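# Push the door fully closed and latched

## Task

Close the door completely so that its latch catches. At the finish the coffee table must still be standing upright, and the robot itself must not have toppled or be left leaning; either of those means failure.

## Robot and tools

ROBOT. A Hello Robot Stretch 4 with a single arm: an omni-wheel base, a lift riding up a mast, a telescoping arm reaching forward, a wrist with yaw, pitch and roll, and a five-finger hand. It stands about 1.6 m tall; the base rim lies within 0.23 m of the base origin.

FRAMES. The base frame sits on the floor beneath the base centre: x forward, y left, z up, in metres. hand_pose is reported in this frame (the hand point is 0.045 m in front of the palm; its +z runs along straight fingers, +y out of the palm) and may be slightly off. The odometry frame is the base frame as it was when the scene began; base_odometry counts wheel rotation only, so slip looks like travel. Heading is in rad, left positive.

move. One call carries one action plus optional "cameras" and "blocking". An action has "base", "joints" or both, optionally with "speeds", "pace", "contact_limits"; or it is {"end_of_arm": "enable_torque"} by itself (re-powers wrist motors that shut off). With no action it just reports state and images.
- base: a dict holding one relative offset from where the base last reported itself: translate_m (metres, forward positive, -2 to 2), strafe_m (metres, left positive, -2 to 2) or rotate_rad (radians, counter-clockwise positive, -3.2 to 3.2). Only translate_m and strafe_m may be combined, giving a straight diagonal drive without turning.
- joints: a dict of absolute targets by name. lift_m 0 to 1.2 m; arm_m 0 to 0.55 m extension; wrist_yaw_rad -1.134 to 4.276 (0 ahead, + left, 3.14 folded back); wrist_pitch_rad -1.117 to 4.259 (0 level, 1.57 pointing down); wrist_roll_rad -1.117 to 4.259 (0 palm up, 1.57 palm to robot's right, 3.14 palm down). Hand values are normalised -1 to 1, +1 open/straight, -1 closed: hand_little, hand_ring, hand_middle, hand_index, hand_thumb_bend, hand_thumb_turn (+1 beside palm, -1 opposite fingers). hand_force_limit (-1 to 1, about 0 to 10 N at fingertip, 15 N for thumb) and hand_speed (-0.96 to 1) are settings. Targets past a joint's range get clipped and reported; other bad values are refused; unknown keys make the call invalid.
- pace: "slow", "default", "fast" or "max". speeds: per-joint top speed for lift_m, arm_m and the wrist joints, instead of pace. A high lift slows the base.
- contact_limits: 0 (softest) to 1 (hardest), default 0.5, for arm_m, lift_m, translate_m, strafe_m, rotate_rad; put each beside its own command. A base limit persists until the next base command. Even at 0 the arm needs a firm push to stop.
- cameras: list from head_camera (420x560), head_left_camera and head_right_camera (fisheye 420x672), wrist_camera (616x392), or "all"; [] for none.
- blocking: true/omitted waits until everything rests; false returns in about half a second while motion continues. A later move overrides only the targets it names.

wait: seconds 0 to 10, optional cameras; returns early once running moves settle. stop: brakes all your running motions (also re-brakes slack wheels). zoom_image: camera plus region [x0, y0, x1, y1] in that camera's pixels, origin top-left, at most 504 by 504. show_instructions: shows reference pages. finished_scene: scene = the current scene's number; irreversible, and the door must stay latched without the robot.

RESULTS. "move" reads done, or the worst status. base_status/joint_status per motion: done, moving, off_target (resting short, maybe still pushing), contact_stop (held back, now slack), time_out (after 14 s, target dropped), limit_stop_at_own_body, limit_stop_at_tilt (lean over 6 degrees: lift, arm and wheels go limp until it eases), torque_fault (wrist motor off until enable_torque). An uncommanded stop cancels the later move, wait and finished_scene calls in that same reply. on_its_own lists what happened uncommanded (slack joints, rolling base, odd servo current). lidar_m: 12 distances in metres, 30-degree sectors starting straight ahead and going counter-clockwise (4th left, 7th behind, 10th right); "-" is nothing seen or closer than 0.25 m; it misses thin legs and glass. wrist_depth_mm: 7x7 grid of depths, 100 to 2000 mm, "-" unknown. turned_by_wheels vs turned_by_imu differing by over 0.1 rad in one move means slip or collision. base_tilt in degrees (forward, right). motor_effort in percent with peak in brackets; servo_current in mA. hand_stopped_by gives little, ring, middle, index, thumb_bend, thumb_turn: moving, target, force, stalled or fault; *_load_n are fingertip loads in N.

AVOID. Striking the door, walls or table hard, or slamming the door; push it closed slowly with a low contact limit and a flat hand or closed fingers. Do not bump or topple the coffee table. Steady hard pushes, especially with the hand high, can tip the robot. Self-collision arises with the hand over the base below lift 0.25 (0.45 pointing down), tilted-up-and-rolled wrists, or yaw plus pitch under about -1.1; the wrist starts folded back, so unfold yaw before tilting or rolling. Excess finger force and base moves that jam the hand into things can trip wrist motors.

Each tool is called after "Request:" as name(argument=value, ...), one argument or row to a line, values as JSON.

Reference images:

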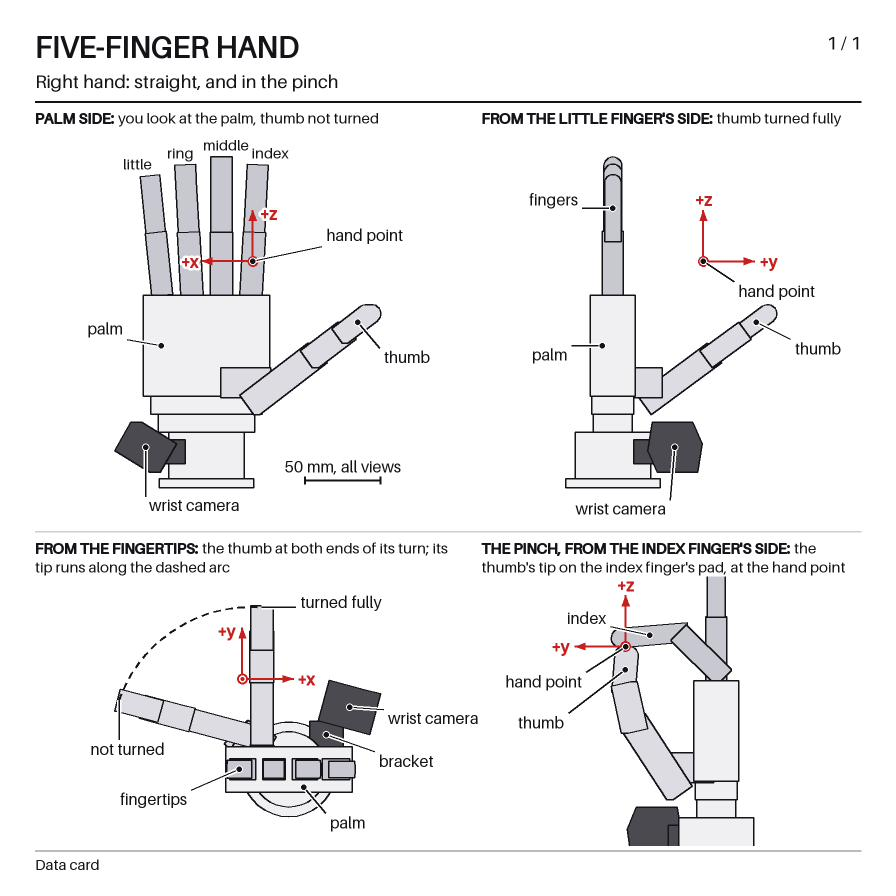

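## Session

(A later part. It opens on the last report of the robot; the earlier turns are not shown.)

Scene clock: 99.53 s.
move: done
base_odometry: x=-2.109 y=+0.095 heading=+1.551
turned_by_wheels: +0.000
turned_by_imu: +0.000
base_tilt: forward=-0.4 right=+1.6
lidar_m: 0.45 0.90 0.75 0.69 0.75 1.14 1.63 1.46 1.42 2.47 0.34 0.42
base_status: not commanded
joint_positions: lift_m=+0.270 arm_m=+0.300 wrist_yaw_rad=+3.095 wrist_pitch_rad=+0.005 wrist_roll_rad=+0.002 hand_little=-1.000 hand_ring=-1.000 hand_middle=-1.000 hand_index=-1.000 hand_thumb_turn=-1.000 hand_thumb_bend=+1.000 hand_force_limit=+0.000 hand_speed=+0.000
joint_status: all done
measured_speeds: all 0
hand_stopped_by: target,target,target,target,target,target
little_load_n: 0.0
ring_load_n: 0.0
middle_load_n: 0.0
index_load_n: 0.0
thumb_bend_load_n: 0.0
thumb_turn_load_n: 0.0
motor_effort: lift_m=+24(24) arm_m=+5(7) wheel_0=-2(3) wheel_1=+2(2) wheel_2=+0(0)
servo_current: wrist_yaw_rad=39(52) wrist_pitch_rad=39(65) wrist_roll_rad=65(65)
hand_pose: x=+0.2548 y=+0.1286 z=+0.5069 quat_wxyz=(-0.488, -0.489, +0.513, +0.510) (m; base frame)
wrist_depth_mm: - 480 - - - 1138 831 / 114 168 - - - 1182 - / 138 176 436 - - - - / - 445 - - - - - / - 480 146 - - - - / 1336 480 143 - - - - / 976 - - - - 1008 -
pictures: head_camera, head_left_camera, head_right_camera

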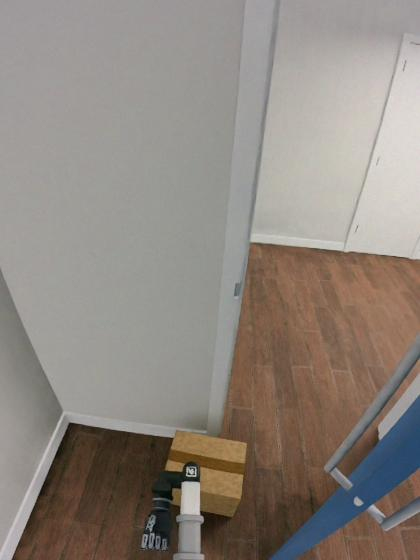

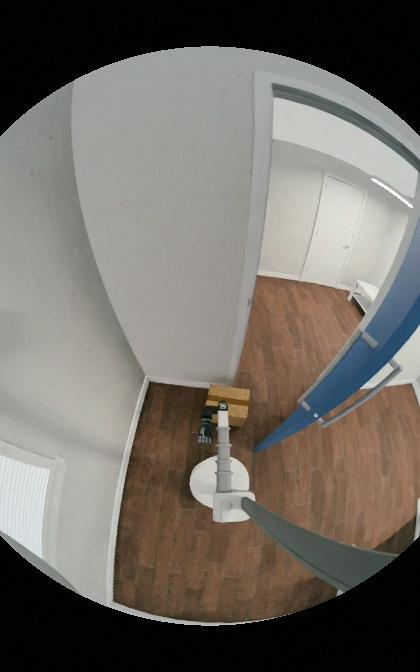

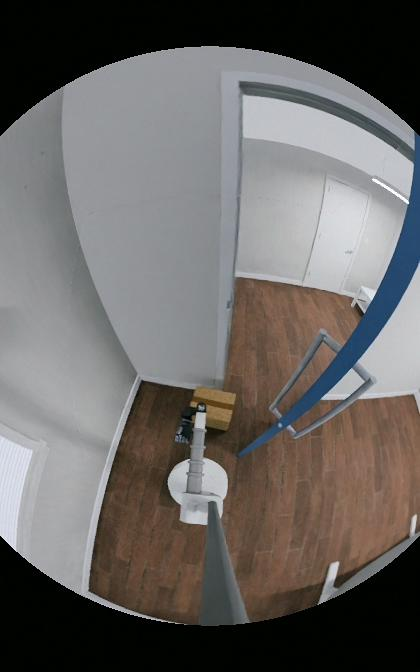

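Request:
move(
  base={"strafe_m": -0.48},
  pace="slow",
  cameras=["head_camera", "head_left_camera", "head_right_camera"],
)

Scene clock: 115.00 s.
move: contact_stop
base_odometry: x=-1.823 y=+0.083 heading=+1.591
turned_by_wheels: +0.040
turned_by_imu: +0.059
base_tilt: forward=-0.4 right=+1.6
lidar_m: 0.28 0.51 1.03 0.98 1.08 1.67 1.65 1.21 1.49 2.14 0.75 0.25
base_status: strafe_m contact_stop (by the wheels' count: -0.286 of -0.480)
joint_positions: lift_m=+0.270 arm_m=+0.300 wrist_yaw_rad=+3.096 wrist_pitch_rad=+0.005 wrist_roll_rad=+0.002 hand_little=-1.000 hand_ring=-1.000 hand_middle=-1.000 hand_index=-1.000 hand_thumb_turn=-1.000 hand_thumb_bend=+1.000 hand_force_limit=+0.000 hand_speed=+0.000
joint_status: not commanded
measured_speeds: all 0
hand_stopped_by: target,target,target,target,target,target
little_load_n: 0.0
ring_load_n: 0.0
middle_load_n: 0.0
index_load_n: 0.0
thumb_bend_load_n: 0.0
thumb_turn_load_n: 0.0
on_its_own: the wheels are slack since a contact_stop
motor_effort: lift_m=+24(24) arm_m=-4(5) wheel_0=+0(29) wheel_1=+0(9) wheel_2=+0(6)
servo_current: wrist_yaw_rad=52(59) wrist_pitch_rad=46(65) wrist_roll_rad=20(72)
hand_pose: x=+0.2549 y=+0.1284 z=+0.5070 quat_wxyz=(-0.488, -0.489, +0.513, +0.510) (m; base frame)
wrist_depth_mm: - 492 - - - - - / - 191 - - - - 1205 / 139 193 424 - - - - / - 452 539 - - - - / - 462 146 - - - - / 1366 504 144 - - 1366 1255 / 1008 - - - - 1008 991
pictures: head_camera, head_left_camera, head_right_camera

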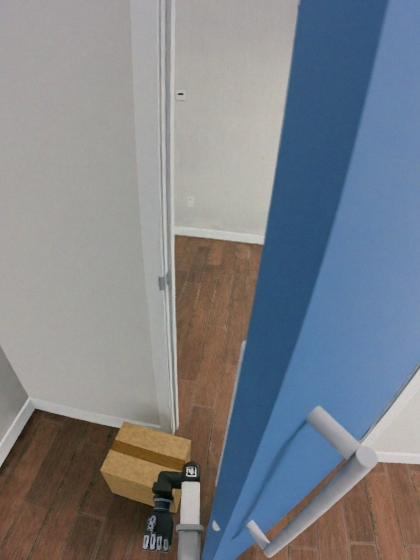

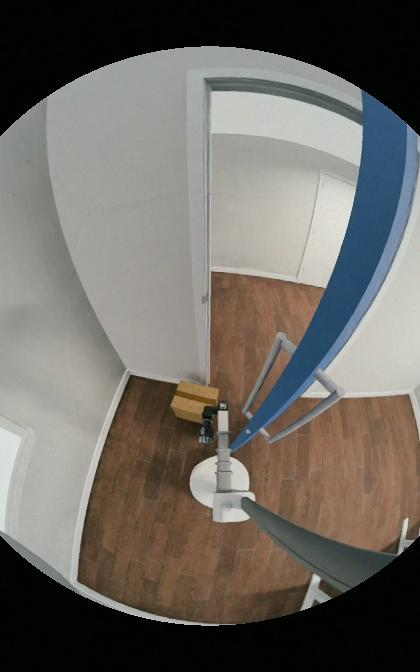

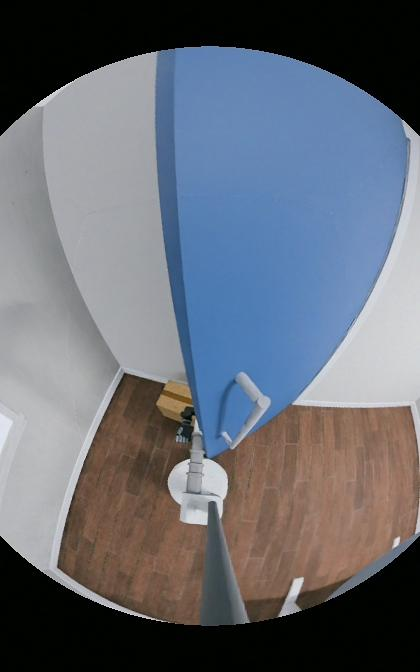

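Request:
move(
  base={"strafe_m": 0.2, "translate_m": -0.1},
)

Request:
move(
  base={"translate_m": -0.3},
)

Request:
move(
  base={"rotate_rad": -0.05},
  joints={"arm_m": 0.55},
  cameras=["head_camera", "head_left_camera"],
)

Scene clock: 120.23 s.
move: done
base_odometry: x=-2.021 y=-0.021 heading=+1.591
turned_by_wheels: +0.000
turned_by_imu: +0.001
base_tilt: forward=-0.4 right=+1.6
lidar_m: 0.57 1.02 0.84 0.77 0.87 1.41 1.52 1.29 1.27 2.40 0.40 0.36
base_status: done
joint_positions: lift_m=+0.270 arm_m=+0.300 wrist_yaw_rad=+3.096 wrist_pitch_rad=+0.005 wrist_roll_rad=+0.002 hand_little=-1.000 hand_ring=-1.000 hand_middle=-1.000 hand_index=-1.000 hand_thumb_turn=-1.000 hand_thumb_bend=+1.000 hand_force_limit=+0.000 hand_speed=+0.000
joint_status: not commanded
measured_speeds: all 0
hand_stopped_by: target,target,target,target,target,target
little_load_n: 0.0
ring_load_n: 0.0
middle_load_n: 0.0
index_load_n: 0.0
thumb_bend_load_n: 0.0
thumb_turn_load_n: 0.0
motor_effort: lift_m=+24(24) arm_m=-4(4) wheel_0=-2(12) wheel_1=+2(9) wheel_2=+4(9)
servo_current: wrist_yaw_rad=39(59) wrist_pitch_rad=26(65) wrist_roll_rad=33(65)
hand_pose: x=+0.2549 y=+0.1284 z=+0.5070 quat_wxyz=(-0.488, -0.489, +0.513, +0.510) (m; base frame)
wrist_depth_mm: - 445 - - - - 1042 / 104 191 473 113 - - 1078 / 137 193 320 - - - - / - 452 322 - - - - / - 466 146 - - - - / 1336 504 143 - - 1255 - / 1008 - - - - 991 946
pictures: none

Scene clock: 122.70 s.
move: done
base_odometry: x=-2.015 y=-0.321 heading=+1.591
turned_by_wheels: +0.000
turned_by_imu: +0.002
base_tilt: forward=-0.4 right=+1.6
lidar_m: 0.86 1.11 0.83 0.82 0.92 1.25 1.23 1.23 1.08 2.82 1.54 0.60
base_status: done
joint_positions: lift_m=+0.270 arm_m=+0.300 wrist_yaw_rad=+3.096 wrist_pitch_rad=+0.005 wrist_roll_rad=+0.002 hand_little=-1.000 hand_ring=-1.000 hand_middle=-1.000 hand_index=-1.000 hand_thumb_turn=-1.000 hand_thumb_bend=+1.000 hand_force_limit=+0.000 hand_speed=+0.000
joint_status: not commanded
measured_speeds: all 0
hand_stopped_by: target,target,target,target,target,target
little_load_n: 0.0
ring_load_n: -0.5
middle_load_n: 0.0
index_load_n: 0.0
thumb_bend_load_n: 0.0
thumb_turn_load_n: 0.0
motor_effort: lift_m=+23(24) arm_m=-4(4) wheel_0=-2(8) wheel_1=-2(8) wheel_2=+2(13)
servo_current: wrist_yaw_rad=46(59) wrist_pitch_rad=26(65) wrist_roll_rad=46(59)
hand_pose: x=+0.2549 y=+0.1284 z=+0.5070 quat_wxyz=(-0.488, -0.489, +0.513, +0.510) (m; base frame)
wrist_depth_mm: - 449 - - - - - / - 191 477 113 - - - / 139 193 322 - - - - / - 267 322 - - - - / - 455 146 - - - - / 1366 473 143 - - 1281 - / 991 - - - - 1025 931
pictures: none

Scene clock: 124.57 s.
move: done
base_odometry: x=-2.015 y=-0.321 heading=+1.541
turned_by_wheels: -0.049
turned_by_imu: -0.049
base_tilt: forward=-0.4 right=+1.6
lidar_m: 0.88 1.16 0.84 0.82 0.89 1.25 1.22 1.31 1.06 2.83 1.62 0.59
base_status: done
joint_positions: lift_m=+0.270 arm_m=+0.547 wrist_yaw_rad=+3.096 wrist_pitch_rad=+0.005 wrist_roll_rad=+0.002 hand_little=-1.000 hand_ring=-1.000 hand_middle=-1.000 hand_index=-1.000 hand_thumb_turn=-1.000 hand_thumb_bend=+1.000 hand_force_limit=+0.000 hand_speed=+0.000
joint_status: all done
joint sent to its limit — arm_m, upper limit.
measured_speeds: all 0
hand_stopped_by: target,target,target,target,target,target
little_load_n: 0.0
ring_load_n: 0.0
middle_load_n: 0.0
index_load_n: 0.0
thumb_bend_load_n: 0.0
thumb_turn_load_n: 0.0
motor_effort: lift_m=+23(24) arm_m=+5(7) wheel_0=+2(6) wheel_1=+3(7) wheel_2=+3(8)
servo_current: wrist_yaw_rad=46(52) wrist_pitch_rad=33(52) wrist_roll_rad=26(59)
hand_pose: x=+0.5020 y=+0.1283 z=+0.5070 quat_wxyz=(-0.488, -0.489, +0.513, +0.510) (m; base frame)
wrist_depth_mm: 109 676 - - - - 1025 / 111 262 - 112 - - 1060 / - 211 410 - - - - / - 262 366 - - - - / - 715 146 - - - - / 1366 1397 143 - - 1255 - / 991 - - - - 1008 946
pictures: head_camera, head_left_camera

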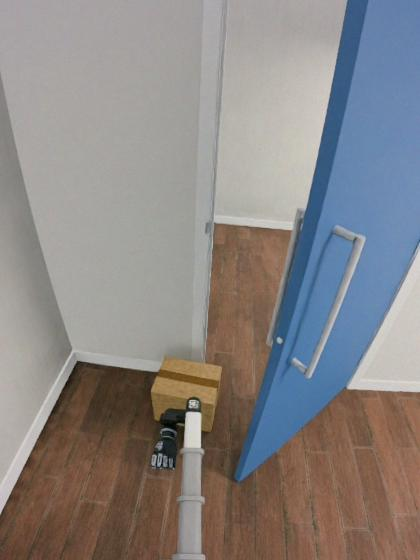

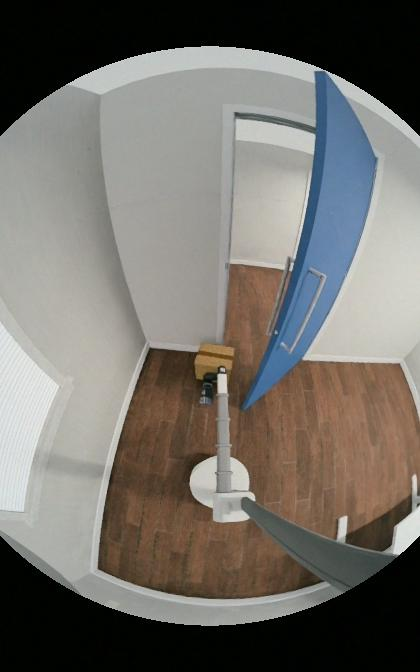

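Request:
move(
  base={"strafe_m": -0.4, "translate_m": -0.06},
  pace="slow",
  cameras=["head_camera", "head_left_camera", "head_right_camera"],
)

Scene clock: 128.33 s.
move: contact_stop
base_odometry: x=-1.808 y=-0.360 heading=+1.564
turned_by_wheels: +0.022
turned_by_imu: +0.024
base_tilt: forward=-0.4 right=+1.6
lidar_m: 0.51 0.94 1.06 1.02 1.15 1.25 1.20 1.01 0.90 2.61 1.56 0.55
base_status: translate_m contact_stop (by the wheels' count: -0.033 of -0.060); strafe_m contact_stop (by the wheels' count: -0.208 of -0.400)
joint_positions: lift_m=+0.270 arm_m=+0.547 wrist_yaw_rad=+3.096 wrist_pitch_rad=+0.005 wrist_roll_rad=+0.002 hand_little=-1.000 hand_ring=-1.000 hand_middle=-1.000 hand_index=-1.000 hand_thumb_turn=-1.000 hand_thumb_bend=+1.000 hand_force_limit=+0.000 hand_speed=+0.000
joint_status: not commanded
measured_speeds: all 0
hand_stopped_by: target,target,target,target,target,target
little_load_n: 0.0
ring_load_n: 0.0
middle_load_n: 0.0
index_load_n: 0.0
thumb_bend_load_n: -0.5
thumb_turn_load_n: 0.0
on_its_own: the wheels are slack since a contact_stop
motor_effort: lift_m=+24(24) arm_m=+4(5) wheel_0=+0(27) wheel_1=+0(9) wheel_2=+0(16)
servo_current: wrist_yaw_rad=39(59) wrist_pitch_rad=52(65) wrist_roll_rad=33(65)
hand_pose: x=+0.5021 y=+0.1283 z=+0.5070 quat_wxyz=(-0.488, -0.489, +0.513, +0.510) (m; base frame)
wrist_depth_mm: 109 - - - - - - / 110 258 - 113 - - - / 113 201 413 - - - - / - 262 413 - - - - / - 1921 146 - - - - / 1281 1366 143 - - 1397 1255 / 991 - - - - 1008 991
pictures: head_camera, head_left_camera, head_right_camera

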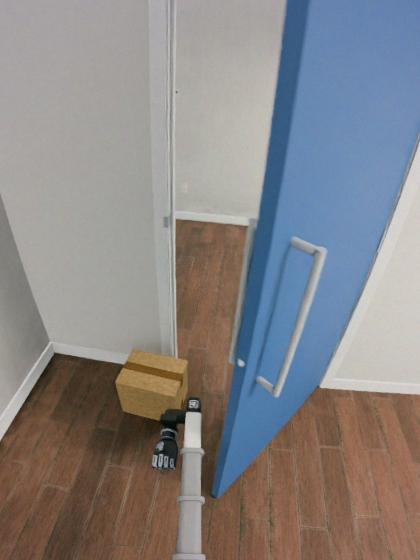

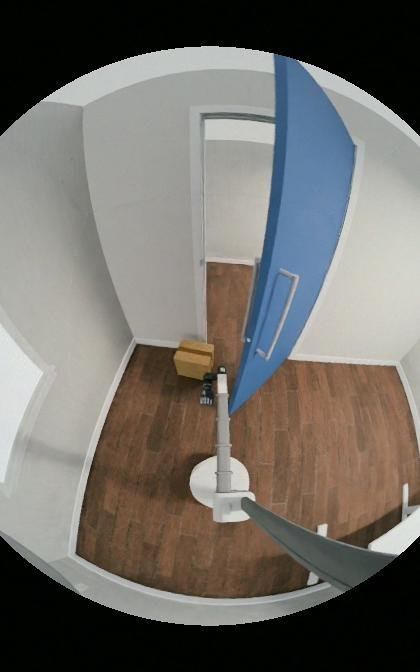

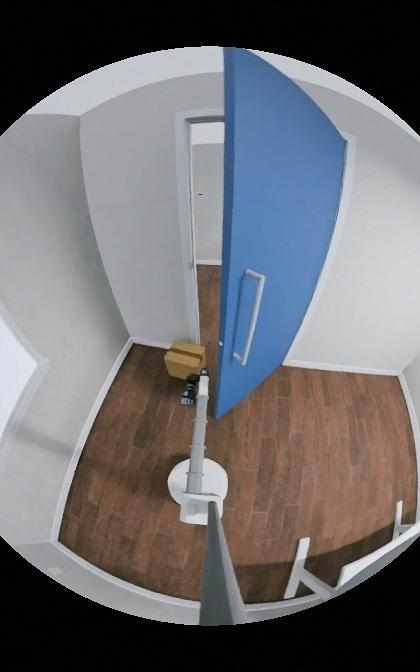

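Request:
move(
  base={"translate_m": -0.2, "strafe_m": -0.15},
  pace="slow",
  contact_limits={"translate_m": 0.7, "strafe_m": 0.7},
  cameras=["head_camera", "head_left_camera"],
)

"contact_limits": translate_m and strafe_m are given together and make one move, which takes one limit: state it under one of them only
Scene clock: 130.70 s.
base_odometry: x=-1.808 y=-0.360 heading=+1.564
turned_by_wheels: +0.000
turned_by_imu: +0.000
base_tilt: forward=-0.4 right=+1.6
lidar_m: 0.91 0.95 1.05 1.05 1.15 1.24 1.21 0.99 0.91 2.62 1.57 0.45
base_status: translate_m contact_stop (by the wheels' count: -0.033 of -0.060); strafe_m contact_stop (by the wheels' count: -0.208 of -0.400)
joint_positions: lift_m=+0.270 arm_m=+0.547 wrist_yaw_rad=+3.096 wrist_pitch_rad=+0.005 wrist_roll_rad=+0.002 hand_little=-1.000 hand_ring=-1.000 hand_middle=-1.000 hand_index=-1.000 hand_thumb_turn=-1.000 hand_thumb_bend=+1.000 hand_force_limit=+0.000 hand_speed=+0.000
joint_status: not commanded
measured_speeds: all 0
hand_stopped_by: target,target,target,target,target,target
little_load_n: 0.0
ring_load_n: 0.0
middle_load_n: 0.0
index_load_n: 0.0
thumb_bend_load_n: 0.0
thumb_turn_load_n: 0.0
on_its_own: the wheels are slack since a contact_stop
motor_effort: lift_m=+24(24) arm_m=+4(5) wheel_0=+0(27) wheel_1=+0(9) wheel_2=+0(16)
servo_current: wrist_yaw_rad=52(59) wrist_pitch_rad=46(65) wrist_roll_rad=33(65)
hand_pose: x=+0.5021 y=+0.1283 z=+0.5070 quat_wxyz=(-0.488, -0.489, +0.513, +0.510) (m; base frame)
wrist_depth_mm: 109 - - - - - - / 110 259 - 113 - - - / 113 201 413 - - - - / - 260 413 - - - - / - 1863 146 - - - - / 1281 1397 143 - - 1366 1229 / 991 - - - - 1008 1008
pictures: none

Request:
move(
  base={"translate_m": -0.2, "strafe_m": -0.15},
  pace="slow",
  contact_limits={"strafe_m": 0.7},
  cameras=["head_camera", "head_left_camera"],
)

Scene clock: 135.67 s.
move: done
base_odometry: x=-1.660 y=-0.560 heading=+1.564
turned_by_wheels: +0.000
turned_by_imu: +0.002
base_tilt: forward=-0.4 right=+1.6
lidar_m: 0.59 1.18 1.25 1.21 1.35 1.04 1.01 0.78 0.66 1.78 1.83 0.59
base_status: done
joint_positions: lift_m=+0.270 arm_m=+0.547 wrist_yaw_rad=+3.096 wrist_pitch_rad=+0.005 wrist_roll_rad=+0.002 hand_little=-1.000 hand_ring=-1.000 hand_middle=-1.000 hand_index=-1.000 hand_thumb_turn=-1.000 hand_thumb_bend=+1.000 hand_force_limit=+0.000 hand_speed=+0.000
joint_status: not commanded
measured_speeds: all 0
hand_stopped_by: target,target,target,target,target,target
little_load_n: 0.0
ring_load_n: 0.0
middle_load_n: 0.0
index_load_n: 0.0
thumb_bend_load_n: 0.0
thumb_turn_load_n: 0.0
motor_effort: lift_m=+24(24) arm_m=+4(4) wheel_0=+4(7) wheel_1=-3(8) wheel_2=+5(10)
servo_current: wrist_yaw_rad=39(59) wrist_pitch_rad=46(65) wrist_roll_rad=52(65)
contact_limits: strafe_m 0.7
hand_pose: x=+0.5021 y=+0.1283 z=+0.5070 quat_wxyz=(-0.488, -0.489, +0.513, +0.510) (m; base frame)
wrist_depth_mm: 109 - - - - - - / 110 259 - 112 - - - / 113 200 415 - - - - / - 260 413 - - - - / - - 146 - - - - / 1308 1366 143 - - 1366 1336 / 976 - - - - 1042 1008
pictures: head_camera, head_left_camera

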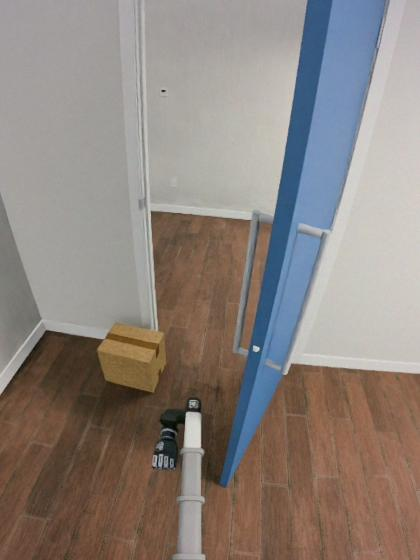

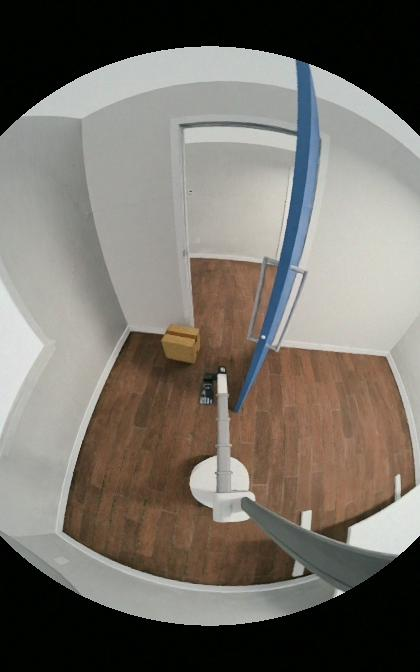

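Request:
move(
  base={"translate_m": -0.06, "strafe_m": -0.25},
  pace="slow",
  contact_limits={"strafe_m": 0.7},
  cameras=["head_camera", "head_left_camera"],
)

Scene clock: 162.30 s.
move: done
base_odometry: x=-1.410 y=-0.622 heading=+1.565
turned_by_wheels: +0.000
turned_by_imu: +0.001
base_tilt: forward=-0.4 right=+1.7
lidar_m: 0.54 1.28 1.50 1.47 1.32 1.03 1.00 0.47 0.42 1.57 1.86 0.62
base_status: done
joint_positions: lift_m=+0.270 arm_m=+0.547 wrist_yaw_rad=+3.096 wrist_pitch_rad=+0.005 wrist_roll_rad=+0.002 hand_little=-1.000 hand_ring=-1.000 hand_middle=-1.000 hand_index=-1.000 hand_thumb_turn=-1.000 hand_thumb_bend=+1.000 hand_force_limit=+0.000 hand_speed=+0.000
joint_status: not commanded
measured_speeds: all 0
hand_stopped_by: target,target,target,target,target,target
little_load_n: -0.5
ring_load_n: 0.0
middle_load_n: 0.0
index_load_n: 0.0
thumb_bend_load_n: 0.0
thumb_turn_load_n: 0.0
motor_effort: lift_m=+24(24) arm_m=-4(4) wheel_0=+2(14) wheel_1=-3(9) wheel_2=+4(11)
servo_current: wrist_yaw_rad=52(59) wrist_pitch_rad=39(78) wrist_roll_rad=65(65)
contact_limits: strafe_m 0.7
hand_pose: x=+0.5021 y=+0.1283 z=+0.5070 quat_wxyz=(-0.488, -0.489, +0.513, +0.510) (m; base frame)
wrist_depth_mm: 109 - - - - - - / 111 259 - 113 - - - / - 204 418 - - - - / - 260 413 - - - - / - - 146 - - - - / 1366 1255 143 - - 1366 1366 / 946 - - - - 1008 991
pictures: head_camera, head_left_camera

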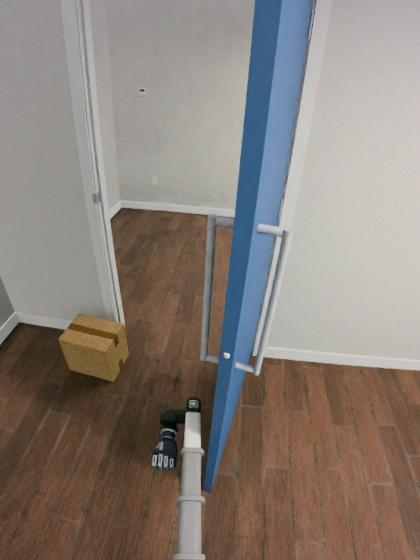

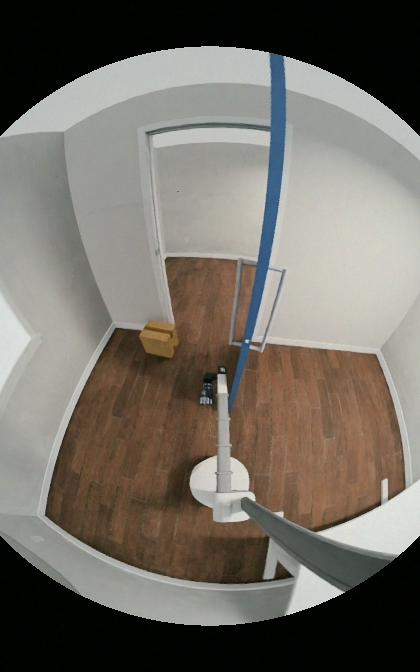

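Request:
move(
  base={"strafe_m": 0.31},
  joints={"arm_m": 0.0},
)

Request:
move(
  base={"translate_m": 0.9},
  cameras=["head_camera", "head_left_camera", "head_right_camera"],
)

Scene clock: 169.07 s.
move: done
base_odometry: x=-1.720 y=-0.620 heading=+1.565
turned_by_wheels: +0.000
turned_by_imu: +0.001
base_tilt: forward=-0.4 right=+1.6
lidar_m: 1.18 1.23 1.16 1.16 1.25 0.99 0.96 0.86 0.66 1.40 1.92 0.64
base_status: done
joint_positions: lift_m=+0.270 arm_m=+0.000 wrist_yaw_rad=+3.096 wrist_pitch_rad=+0.005 wrist_roll_rad=+0.002 hand_little=-1.000 hand_ring=-1.000 hand_middle=-1.000 hand_index=-1.000 hand_thumb_turn=-1.000 hand_thumb_bend=+1.000 hand_force_limit=+0.000 hand_speed=+0.000
joint_status: all done
measured_speeds: all 0
hand_stopped_by: target,target,target,target,target,target
little_load_n: 0.0
ring_load_n: 0.0
middle_load_n: 0.0
index_load_n: 0.0
thumb_bend_load_n: 0.0
thumb_turn_load_n: 0.0
motor_effort: lift_m=+24(24) arm_m=-5(7) wheel_0=+0(12) wheel_1=+1(12) wheel_2=+0(3)
servo_current: wrist_yaw_rad=52(59) wrist_pitch_rad=39(65) wrist_roll_rad=33(65)
hand_pose: x=-0.0451 y=+0.1283 z=+0.5070 quat_wxyz=(-0.488, -0.489, +0.513, +0.510) (m; base frame)
wrist_depth_mm: - 137 - - - - - / - 138 - 113 - - - / 116 140 234 - - - - / 138 154 - - - - - / - - 146 - - - - / - - 143 - - - - / 991 - - - - 1008 1025
pictures: none

Scene clock: 173.53 s.
move: done
base_odometry: x=-1.715 y=+0.280 heading=+1.565
turned_by_wheels: +0.000
turned_by_imu: -0.005
base_tilt: forward=-0.4 right=+1.6
lidar_m: 2.82 0.33 0.46 1.09 1.17 1.83 1.86 1.33 0.35 0.40 0.51 2.89
base_status: done
joint_positions: lift_m=+0.270 arm_m=+0.000 wrist_yaw_rad=+3.096 wrist_pitch_rad=+0.005 wrist_roll_rad=+0.002 hand_little=-1.000 hand_ring=-1.000 hand_middle=-1.000 hand_index=-1.000 hand_thumb_turn=-1.000 hand_thumb_bend=+1.000 hand_force_limit=+0.000 hand_speed=+0.000
joint_status: not commanded
measured_speeds: all 0
hand_stopped_by: target,target,target,target,target,target
little_load_n: 0.0
ring_load_n: 0.0
middle_load_n: 0.0
index_load_n: 0.0
thumb_bend_load_n: 0.0
thumb_turn_load_n: 0.0
motor_effort: lift_m=+24(24) arm_m=-5(5) wheel_0=+1(9) wheel_1=+4(8) wheel_2=-3(13)
servo_current: wrist_yaw_rad=52(72) wrist_pitch_rad=39(65) wrist_roll_rad=33(65)
hand_pose: x=-0.0451 y=+0.1283 z=+0.5070 quat_wxyz=(-0.488, -0.489, +0.513, +0.510) (m; base frame)
wrist_depth_mm: - 138 - - - - - / - 139 - 113 - - - / 121 140 274 - - - - / 138 192 - - - - - / - - 146 - - - - / 1336 1499 143 - - 1366 1229 / 991 - - - - 1008 991
pictures: head_camera, head_left_camera, head_right_camera

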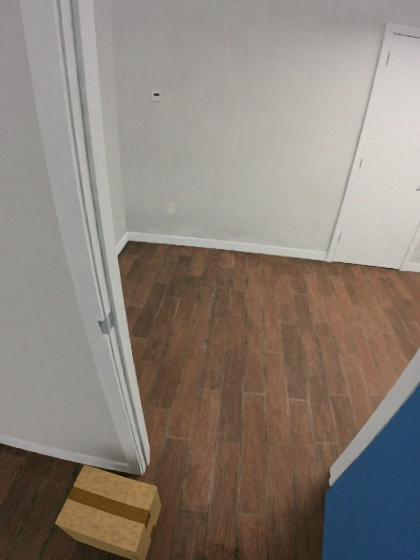

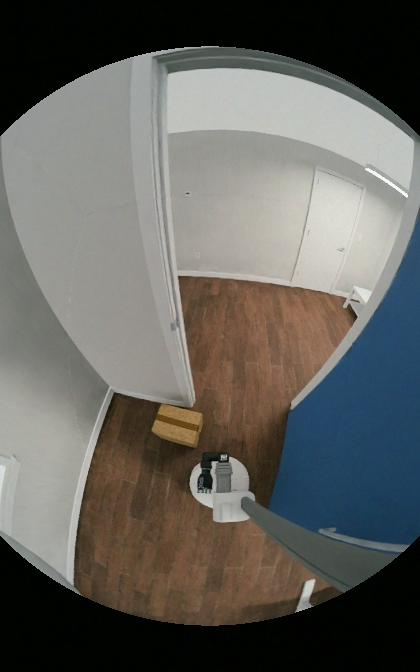

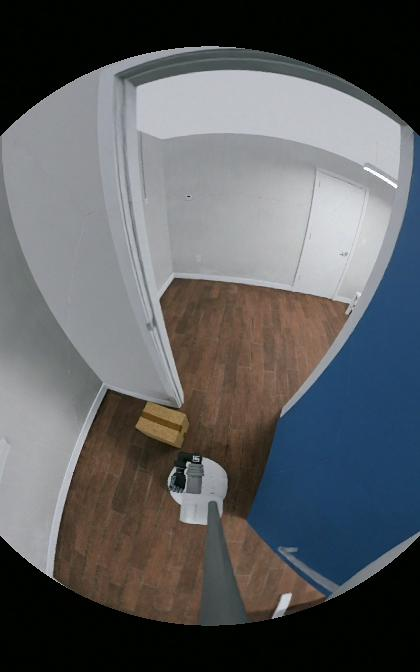

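Request:
move(
  base={"translate_m": 0.16},
)

Request:
move(
  base={"strafe_m": 0.4},
  pace="slow",
  cameras=["head_camera", "head_left_camera", "head_right_camera"],
)

Scene clock: 178.23 s.
move: done
base_odometry: x=-1.714 y=+0.440 heading=+1.565
turned_by_wheels: +0.000
turned_by_imu: +0.000
base_tilt: forward=-0.4 right=+1.6
lidar_m: 2.67 0.25 0.25 1.09 1.13 1.79 2.03 0.47 0.43 0.45 0.54 2.70
base_status: done
joint_positions: lift_m=+0.270 arm_m=+0.000 wrist_yaw_rad=+3.096 wrist_pitch_rad=+0.005 wrist_roll_rad=+0.002 hand_little=-1.000 hand_ring=-1.000 hand_middle=-1.000 hand_index=-1.000 hand_thumb_turn=-1.000 hand_thumb_bend=+1.000 hand_force_limit=+0.000 hand_speed=+0.000
joint_status: not commanded
measured_speeds: all 0
hand_stopped_by: target,target,target,target,target,target
little_load_n: 0.0
ring_load_n: 0.0
middle_load_n: 0.0
index_load_n: 0.0
thumb_bend_load_n: 0.0
thumb_turn_load_n: 0.0
motor_effort: lift_m=+24(24) arm_m=-5(5) wheel_0=+1(8) wheel_1=+4(9) wheel_2=-3(13)
servo_current: wrist_yaw_rad=46(59) wrist_pitch_rad=46(65) wrist_roll_rad=46(65)
hand_pose: x=-0.0451 y=+0.1283 z=+0.5070 quat_wxyz=(-0.488, -0.489, +0.513, +0.510) (m; base frame)
wrist_depth_mm: - 138 - - - - 1308 / - 139 - - - - 1308 / 121 142 - - - - - / 138 198 - - - - - / - - 146 - - - - / 1366 1499 143 - - 1336 1229 / 991 - - - - 1008 991
pictures: none

Scene clock: 182.03 s.
move: contact_stop
base_odometry: x=-1.989 y=+0.423 heading=+1.537
turned_by_wheels: -0.028
turned_by_imu: -0.028
base_tilt: forward=-0.4 right=+1.7
lidar_m: 0.25 0.25 0.25 0.80 0.84 1.26 1.97 1.62 0.65 0.73 0.86 2.77
base_status: strafe_m contact_stop (by the wheels' count: +0.275 of +0.400)
joint_positions: lift_m=+0.270 arm_m=+0.000 wrist_yaw_rad=+3.096 wrist_pitch_rad=+0.005 wrist_roll_rad=+0.002 hand_little=-1.000 hand_ring=-1.000 hand_middle=-1.000 hand_index=-1.000 hand_thumb_turn=-1.000 hand_thumb_bend=+1.000 hand_force_limit=+0.000 hand_speed=+0.000
joint_status: not commanded
measured_speeds: all 0
hand_stopped_by: target,target,target,target,target,target
little_load_n: 0.0
ring_load_n: 0.0
middle_load_n: 0.0
index_load_n: 0.0
thumb_bend_load_n: 0.0
thumb_turn_load_n: 0.0
on_its_own: the wheels are slack since a contact_stop
motor_effort: lift_m=+24(24) arm_m=-5(5) wheel_0=+0(20) wheel_1=+0(29) wheel_2=+0(30)
servo_current: wrist_yaw_rad=46(65) wrist_pitch_rad=33(65) wrist_roll_rad=33(59)
hand_pose: x=-0.0451 y=+0.1283 z=+0.5070 quat_wxyz=(-0.488, -0.489, +0.513, +0.510) (m; base frame)
wrist_depth_mm: - 138 - - - 1281 991 / - 139 - - - 1308 1042 / 120 140 - - - - - / 138 191 - - - - - / - - 146 - - - - / 1336 1464 143 - - 1255 - / 991 - - - - 1025 946
pictures: head_camera, head_left_camera, head_right_camera

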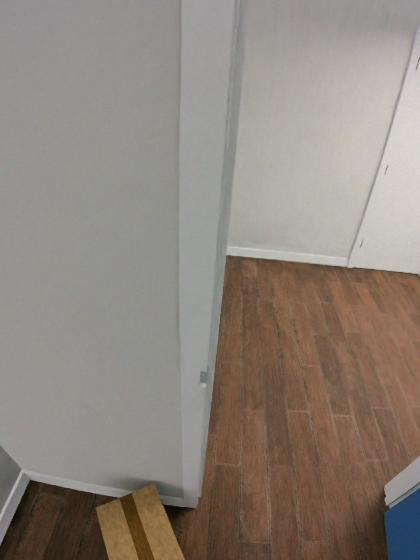

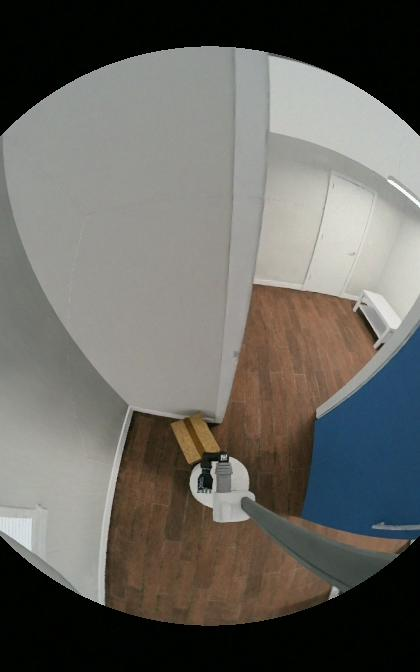

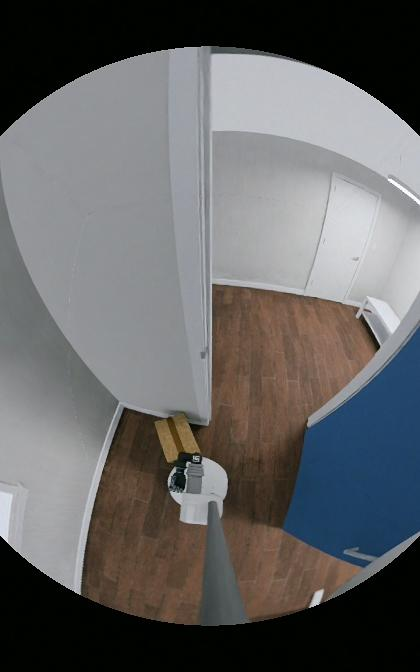

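Request:
move(
  base={"translate_m": -0.05, "strafe_m": -0.15},
)

Request:
move(
  base={"translate_m": -0.35},
  cameras=["head_camera", "head_left_camera"],
)

Scene clock: 185.23 s.
move: done
base_odometry: x=-1.841 y=+0.368 heading=+1.537
turned_by_wheels: +0.001
turned_by_imu: +0.001
base_tilt: forward=-0.4 right=+1.6
lidar_m: 0.52 0.31 0.33 0.94 0.99 1.49 1.93 1.50 0.50 0.55 0.65 2.82
base_status: done
joint_positions: lift_m=+0.270 arm_m=+0.000 wrist_yaw_rad=+3.096 wrist_pitch_rad=+0.005 wrist_roll_rad=+0.002 hand_little=-1.000 hand_ring=-1.000 hand_middle=-1.000 hand_index=-1.000 hand_thumb_turn=-1.000 hand_thumb_bend=+1.000 hand_force_limit=+0.000 hand_speed=+0.000
joint_status: not commanded
measured_speeds: all 0
hand_stopped_by: target,target,target,target,target,target
little_load_n: 0.0
ring_load_n: 0.0
middle_load_n: 0.0
index_load_n: 0.0
thumb_bend_load_n: 0.0
thumb_turn_load_n: 0.0
motor_effort: lift_m=+24(24) arm_m=-5(5) wheel_0=+3(9) wheel_1=-1(12) wheel_2=+5(8)
servo_current: wrist_yaw_rad=39(59) wrist_pitch_rad=33(59) wrist_roll_rad=33(65)
hand_pose: x=-0.0451 y=+0.1283 z=+0.5070 quat_wxyz=(-0.488, -0.489, +0.513, +0.510) (m; base frame)
wrist_depth_mm: - 138 - - - - 1255 / - 138 - - - - 1229 / 116 139 273 - - - - / 138 174 - - - - - / - - 146 - - - - / 1336 1499 143 - - 1366 - / 1008 - - - - 1008 1008
pictures: none

Scene clock: 187.87 s.
move: done
base_odometry: x=-1.853 y=+0.019 heading=+1.537
turned_by_wheels: +0.000
turned_by_imu: +0.002
base_tilt: forward=-0.4 right=+1.6
lidar_m: 0.65 0.61 1.02 0.96 1.00 1.60 1.59 1.21 1.28 0.42 0.58 1.02
base_status: done
joint_positions: lift_m=+0.270 arm_m=+0.000 wrist_yaw_rad=+3.096 wrist_pitch_rad=+0.005 wrist_roll_rad=+0.002 hand_little=-1.000 hand_ring=-1.000 hand_middle=-1.000 hand_index=-1.000 hand_thumb_turn=-1.000 hand_thumb_bend=+1.000 hand_force_limit=+0.000 hand_speed=+0.000
joint_status: not commanded
measured_speeds: all 0
hand_stopped_by: target,target,target,target,target,target
little_load_n: 0.0
ring_load_n: 0.0
middle_load_n: 0.0
index_load_n: 0.0
thumb_bend_load_n: 0.0
thumb_turn_load_n: 0.0
motor_effort: lift_m=+24(24) arm_m=-5(5) wheel_0=-3(10) wheel_1=-3(8) wheel_2=+2(13)
servo_current: wrist_yaw_rad=39(59) wrist_pitch_rad=46(65) wrist_roll_rad=26(65)
hand_pose: x=-0.0451 y=+0.1283 z=+0.5070 quat_wxyz=(-0.488, -0.489, +0.513, +0.510) (m; base frame)
wrist_depth_mm: - 138 - - - - - / - 138 - 113 - - - / 118 140 246 - - - - / 138 161 120 - - - - / - - 146 - - - - / 1366 1464 143 - - 1366 - / 976 - - - - 1025 1008
pictures: head_camera, head_left_camera

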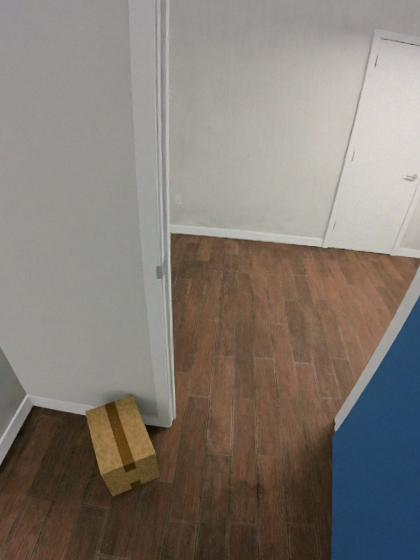

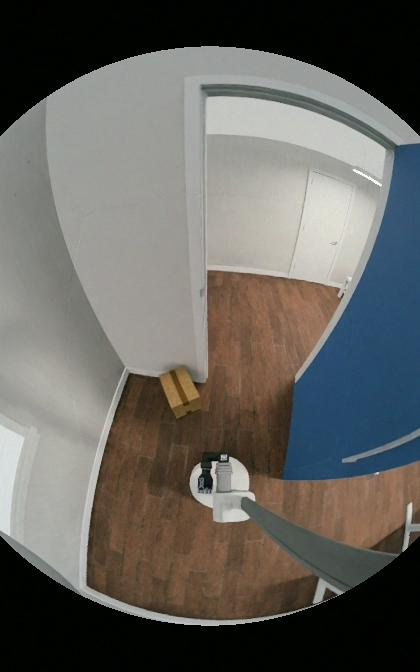

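Request:
zoom_image(
  camera="head_camera",
  region=[70, 370, 210, 510],
)

Scaled by 3.600 from the camera's 420x560 image, which has a finer 1200x1600 frame.

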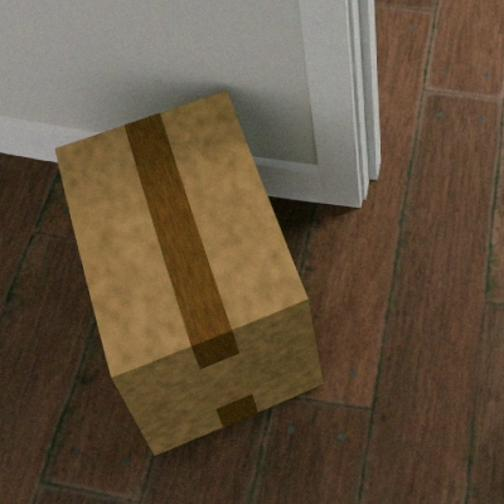

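Request:
move(
  base={"translate_m": 0.47, "strafe_m": -0.06},
)

Request:
move(
  base={"strafe_m": 0.28},
  pace="slow",
  contact_limits={"strafe_m": 0.8},
  cameras=["head_camera", "head_left_camera"],
)

Scene clock: 197.70 s.
move: done
base_odometry: x=-1.777 y=+0.486 heading=+1.537
turned_by_wheels: +0.000
turned_by_imu: -0.002
base_tilt: forward=-0.4 right=+1.6
lidar_m: 2.60 0.39 0.27 0.36 1.07 1.53 2.06 0.56 0.51 0.53 0.61 2.69
base_status: done
joint_positions: lift_m=+0.270 arm_m=+0.000 wrist_yaw_rad=+3.096 wrist_pitch_rad=+0.005 wrist_roll_rad=+0.002 hand_little=-1.000 hand_ring=-1.000 hand_middle=-1.000 hand_index=-1.000 hand_thumb_turn=-1.000 hand_thumb_bend=+1.000 hand_force_limit=+0.000 hand_speed=+0.000
joint_status: not commanded
measured_speeds: all 0
hand_stopped_by: target,target,target,target,target,target
little_load_n: 0.0
ring_load_n: 0.0
middle_load_n: 0.0
index_load_n: 0.0
thumb_bend_load_n: 0.0
thumb_turn_load_n: 0.0
motor_effort: lift_m=+23(24) arm_m=-5(5) wheel_0=+2(9) wheel_1=+3(7) wheel_2=-3(13)
servo_current: wrist_yaw_rad=39(59) wrist_pitch_rad=39(59) wrist_roll_rad=59(72)
hand_pose: x=-0.0451 y=+0.1283 z=+0.5070 quat_wxyz=(-0.488, -0.489, +0.513, +0.510) (m; base frame)
wrist_depth_mm: - 138 - - - - 1281 / - 138 - - - - 1281 / 118 140 293 - - - - / 138 167 - - - - - / - - 147 - - - - / 1366 1499 143 - - 1366 1138 / 991 - - - - 1008 1008
pictures: none

Scene clock: 200.10 s.
move: contact_stop
base_odometry: x=-1.916 y=+0.481 heading=+1.551
turned_by_wheels: +0.014
turned_by_imu: +0.015
base_tilt: forward=-0.4 right=+1.6
lidar_m: 0.38 0.25 0.25 0.84 0.94 1.41 2.03 1.63 0.63 0.66 0.79 2.69
base_status: strafe_m contact_stop (by the wheels' count: +0.139 of +0.280)
joint_positions: lift_m=+0.270 arm_m=+0.000 wrist_yaw_rad=+3.096 wrist_pitch_rad=+0.005 wrist_roll_rad=+0.002 hand_little=-1.000 hand_ring=-1.000 hand_middle=-1.000 hand_index=-1.000 hand_thumb_turn=-1.000 hand_thumb_bend=+1.000 hand_force_limit=+0.000 hand_speed=+0.000
joint_status: not commanded
measured_speeds: all 0
hand_stopped_by: target,target,target,target,target,target
little_load_n: 0.0
ring_load_n: 0.0
middle_load_n: 0.0
index_load_n: 0.0
thumb_bend_load_n: 0.0
thumb_turn_load_n: 0.0
on_its_own: the wheels are slack since a contact_stop
motor_effort: lift_m=+23(24) arm_m=-4(5) wheel_0=+0(24) wheel_1=+0(35) wheel_2=+0(27)
servo_current: wrist_yaw_rad=46(59) wrist_pitch_rad=39(65) wrist_roll_rad=52(65)
contact_limits: strafe_m 0.8
hand_pose: x=-0.0451 y=+0.1283 z=+0.5070 quat_wxyz=(-0.488, -0.489, +0.513, +0.510) (m; base frame)
wrist_depth_mm: - 138 - - - 1366 1098 / - 139 - - - 1397 1182 / 121 140 - - - - - / 138 194 - - - - - / - - 146 - - - - / 1336 1537 143 - - 1308 - / 1008 - - - - 1025 946
pictures: head_camera, head_left_camera

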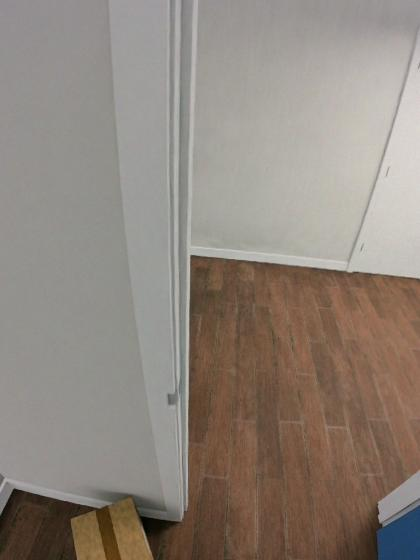

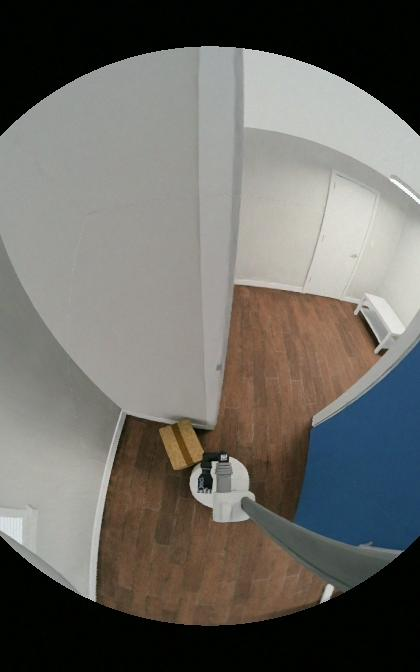

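Request:
move(
  base={"translate_m": -0.07, "strafe_m": -0.07},
)

Request:
move(
  base={"strafe_m": 0.22},
  pace="slow",
  contact_limits={"strafe_m": 0.8},
  cameras=["head_camera", "head_left_camera"],
)

Scene clock: 203.67 s.
move: done
base_odometry: x=-1.848 y=+0.409 heading=+1.551
turned_by_wheels: +0.000
turned_by_imu: +0.001
base_tilt: forward=-0.4 right=+1.6
lidar_m: 0.49 0.26 0.30 0.94 0.99 1.50 1.98 1.49 0.55 0.56 0.67 2.75
base_status: done
joint_positions: lift_m=+0.270 arm_m=+0.000 wrist_yaw_rad=+3.096 wrist_pitch_rad=+0.005 wrist_roll_rad=+0.002 hand_little=-1.000 hand_ring=-1.000 hand_middle=-1.000 hand_index=-1.000 hand_thumb_turn=-1.000 hand_thumb_bend=+1.000 hand_force_limit=+0.000 hand_speed=+0.000
joint_status: not commanded
measured_speeds: all 0
hand_stopped_by: target,target,target,target,target,target
little_load_n: 0.0
ring_load_n: 0.0
middle_load_n: 0.0
index_load_n: 0.0
thumb_bend_load_n: -0.5
thumb_turn_load_n: 0.0
motor_effort: lift_m=+24(24) arm_m=-4(5) wheel_0=+2(7) wheel_1=+0(11) wheel_2=+3(10)
servo_current: wrist_yaw_rad=46(59) wrist_pitch_rad=39(65) wrist_roll_rad=26(59)
hand_pose: x=-0.0451 y=+0.1283 z=+0.5070 quat_wxyz=(-0.488, -0.489, +0.513, +0.510) (m; base frame)
wrist_depth_mm: - 138 - - - - 1255 / - 138 - - - - 1255 / 116 139 272 - - - - / 138 175 - - - - - / - - 146 - - - - / 1366 1464 143 - - 1366 - / 991 - - - - 1025 991
pictures: none

Scene clock: 207.00 s.
move: done
base_odometry: x=-2.067 y=+0.413 heading=+1.551
turned_by_wheels: -0.001
turned_by_imu: +0.000
base_tilt: forward=-0.4 right=+1.6
lidar_m: 0.25 0.25 0.73 0.73 0.80 1.17 1.96 1.67 0.74 0.78 0.96 2.79
base_status: done
joint_positions: lift_m=+0.270 arm_m=+0.000 wrist_yaw_rad=+3.096 wrist_pitch_rad=+0.005 wrist_roll_rad=+0.002 hand_little=-1.000 hand_ring=-1.000 hand_middle=-1.000 hand_index=-1.000 hand_thumb_turn=-1.000 hand_thumb_bend=+1.000 hand_force_limit=+0.000 hand_speed=+0.000
joint_status: not commanded
measured_speeds: all 0
hand_stopped_by: target,target,target,target,target,target
little_load_n: 0.0
ring_load_n: 0.0
middle_load_n: 0.0
index_load_n: 0.0
thumb_bend_load_n: 0.0
thumb_turn_load_n: 0.0
motor_effort: lift_m=+23(24) arm_m=-5(5) wheel_0=-9(13) wheel_1=+13(13) wheel_2=-12(13)
servo_current: wrist_yaw_rad=46(59) wrist_pitch_rad=65(72) wrist_roll_rad=46(65)
contact_limits: strafe_m 0.8
hand_pose: x=-0.0451 y=+0.1283 z=+0.5070 quat_wxyz=(-0.488, -0.489, +0.513, +0.510) (m; base frame)
wrist_depth_mm: - 138 - - - 1160 946 / - 139 - - - 1182 960 / 116 140 281 - - - - / 138 178 - - - - - / - - 146 - - - - / 1336 1464 143 - - - - / 1008 - - - - 1008 -
pictures: head_camera, head_left_camera

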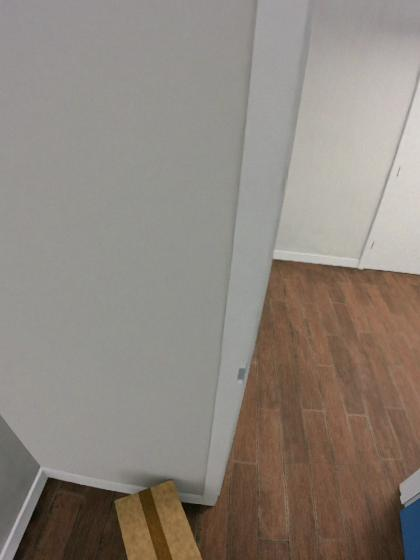

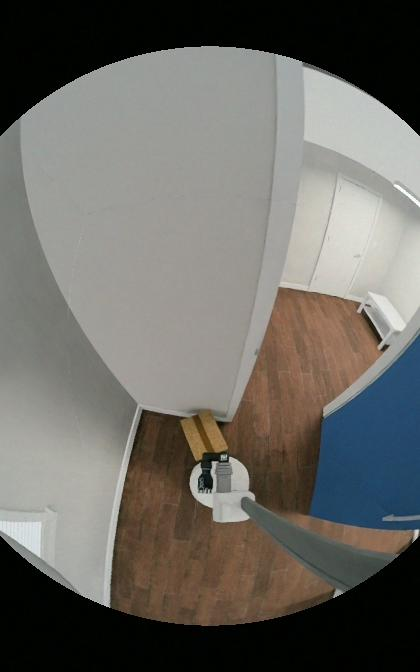

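Request:
move(
  base={"strafe_m": 0.1},
  pace="slow",
  contact_limits={"strafe_m": 0.8},
)

Request:
move(
  base={"strafe_m": -0.05, "translate_m": -0.35},
  cameras=["head_camera", "head_left_camera"],
)

Scene clock: 210.17 s.
move: done
base_odometry: x=-2.167 y=+0.415 heading=+1.550
turned_by_wheels: -0.001
turned_by_imu: +0.001
base_tilt: forward=-0.4 right=+1.5
lidar_m: 0.25 0.25 0.64 0.60 0.66 1.03 1.95 1.71 0.82 0.86 1.04 0.50
base_status: done
joint_positions: lift_m=+0.270 arm_m=+0.000 wrist_yaw_rad=+3.096 wrist_pitch_rad=+0.005 wrist_roll_rad=+0.002 hand_little=-1.000 hand_ring=-1.000 hand_middle=-1.000 hand_index=-1.000 hand_thumb_turn=-1.000 hand_thumb_bend=+1.000 hand_force_limit=+0.000 hand_speed=+0.000
joint_status: not commanded
measured_speeds: all 0
hand_stopped_by: target,target,target,target,target,target
little_load_n: 0.0
ring_load_n: 0.0
middle_load_n: 0.0
index_load_n: 0.0
thumb_bend_load_n: 0.0
thumb_turn_load_n: 0.0
motor_effort: lift_m=+24(24) arm_m=-4(5) wheel_0=-7(16) wheel_1=+11(20) wheel_2=-14(15)
servo_current: wrist_yaw_rad=46(59) wrist_pitch_rad=65(65) wrist_roll_rad=39(65)
contact_limits: strafe_m 0.8
hand_pose: x=-0.0451 y=+0.1283 z=+0.5070 quat_wxyz=(-0.488, -0.489, +0.513, +0.510) (m; base frame)
wrist_depth_mm: - 138 - - - 1060 778 / - 138 - - - 1078 - / 117 140 286 - - - - / 138 183 - - - - - / - - 146 - - - - / 1366 1499 143 - - - - / 1008 - - - - - -
pictures: none

Scene clock: 212.83 s.
move: done
base_odometry: x=-2.124 y=+0.064 heading=+1.550
turned_by_wheels: +0.000
turned_by_imu: +0.002
base_tilt: forward=-0.4 right=+1.6
lidar_m: 0.55 0.57 0.74 0.67 0.75 1.16 1.61 1.49 1.41 0.73 0.89 3.16
base_status: done
joint_positions: lift_m=+0.270 arm_m=+0.000 wrist_yaw_rad=+3.096 wrist_pitch_rad=+0.005 wrist_roll_rad=+0.002 hand_little=-1.000 hand_ring=-1.000 hand_middle=-1.000 hand_index=-1.000 hand_thumb_turn=-1.000 hand_thumb_bend=+1.000 hand_force_limit=+0.000 hand_speed=+0.000
joint_status: not commanded
measured_speeds: all 0
hand_stopped_by: target,target,target,target,target,target
little_load_n: 0.0
ring_load_n: 0.0
middle_load_n: 0.0
index_load_n: 0.0
thumb_bend_load_n: 0.0
thumb_turn_load_n: 0.0
motor_effort: lift_m=+24(24) arm_m=-5(5) wheel_0=-4(9) wheel_1=-4(10) wheel_2=+1(13)
servo_current: wrist_yaw_rad=33(59) wrist_pitch_rad=26(59) wrist_roll_rad=33(65)
hand_pose: x=-0.0451 y=+0.1283 z=+0.5070 quat_wxyz=(-0.488, -0.489, +0.513, +0.510) (m; base frame)
wrist_depth_mm: - 138 - - - - 904 / - 138 - 113 - - - / 117 140 242 - - - - / 138 159 121 - - - - / - - 146 - - - - / 1366 1537 143 - - - - / 991 - - - - 1008 -
pictures: head_camera, head_left_camera

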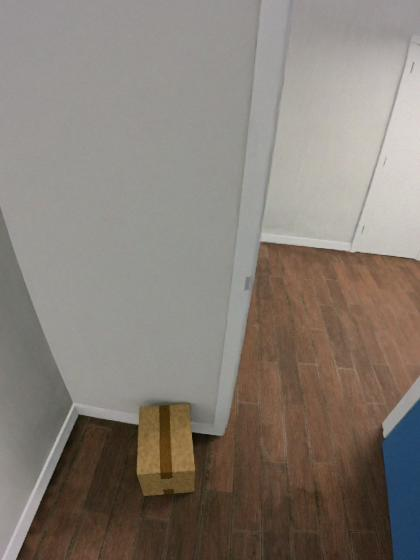

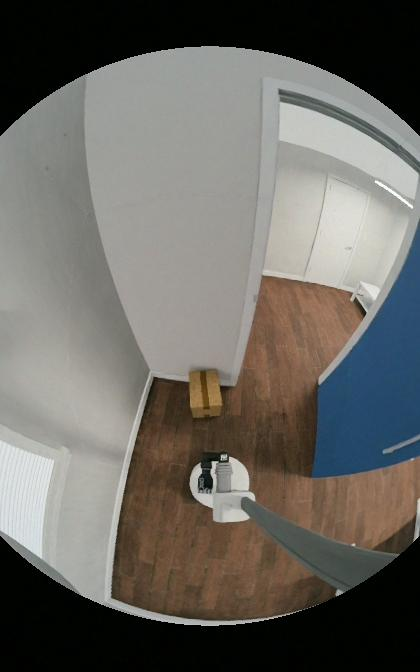

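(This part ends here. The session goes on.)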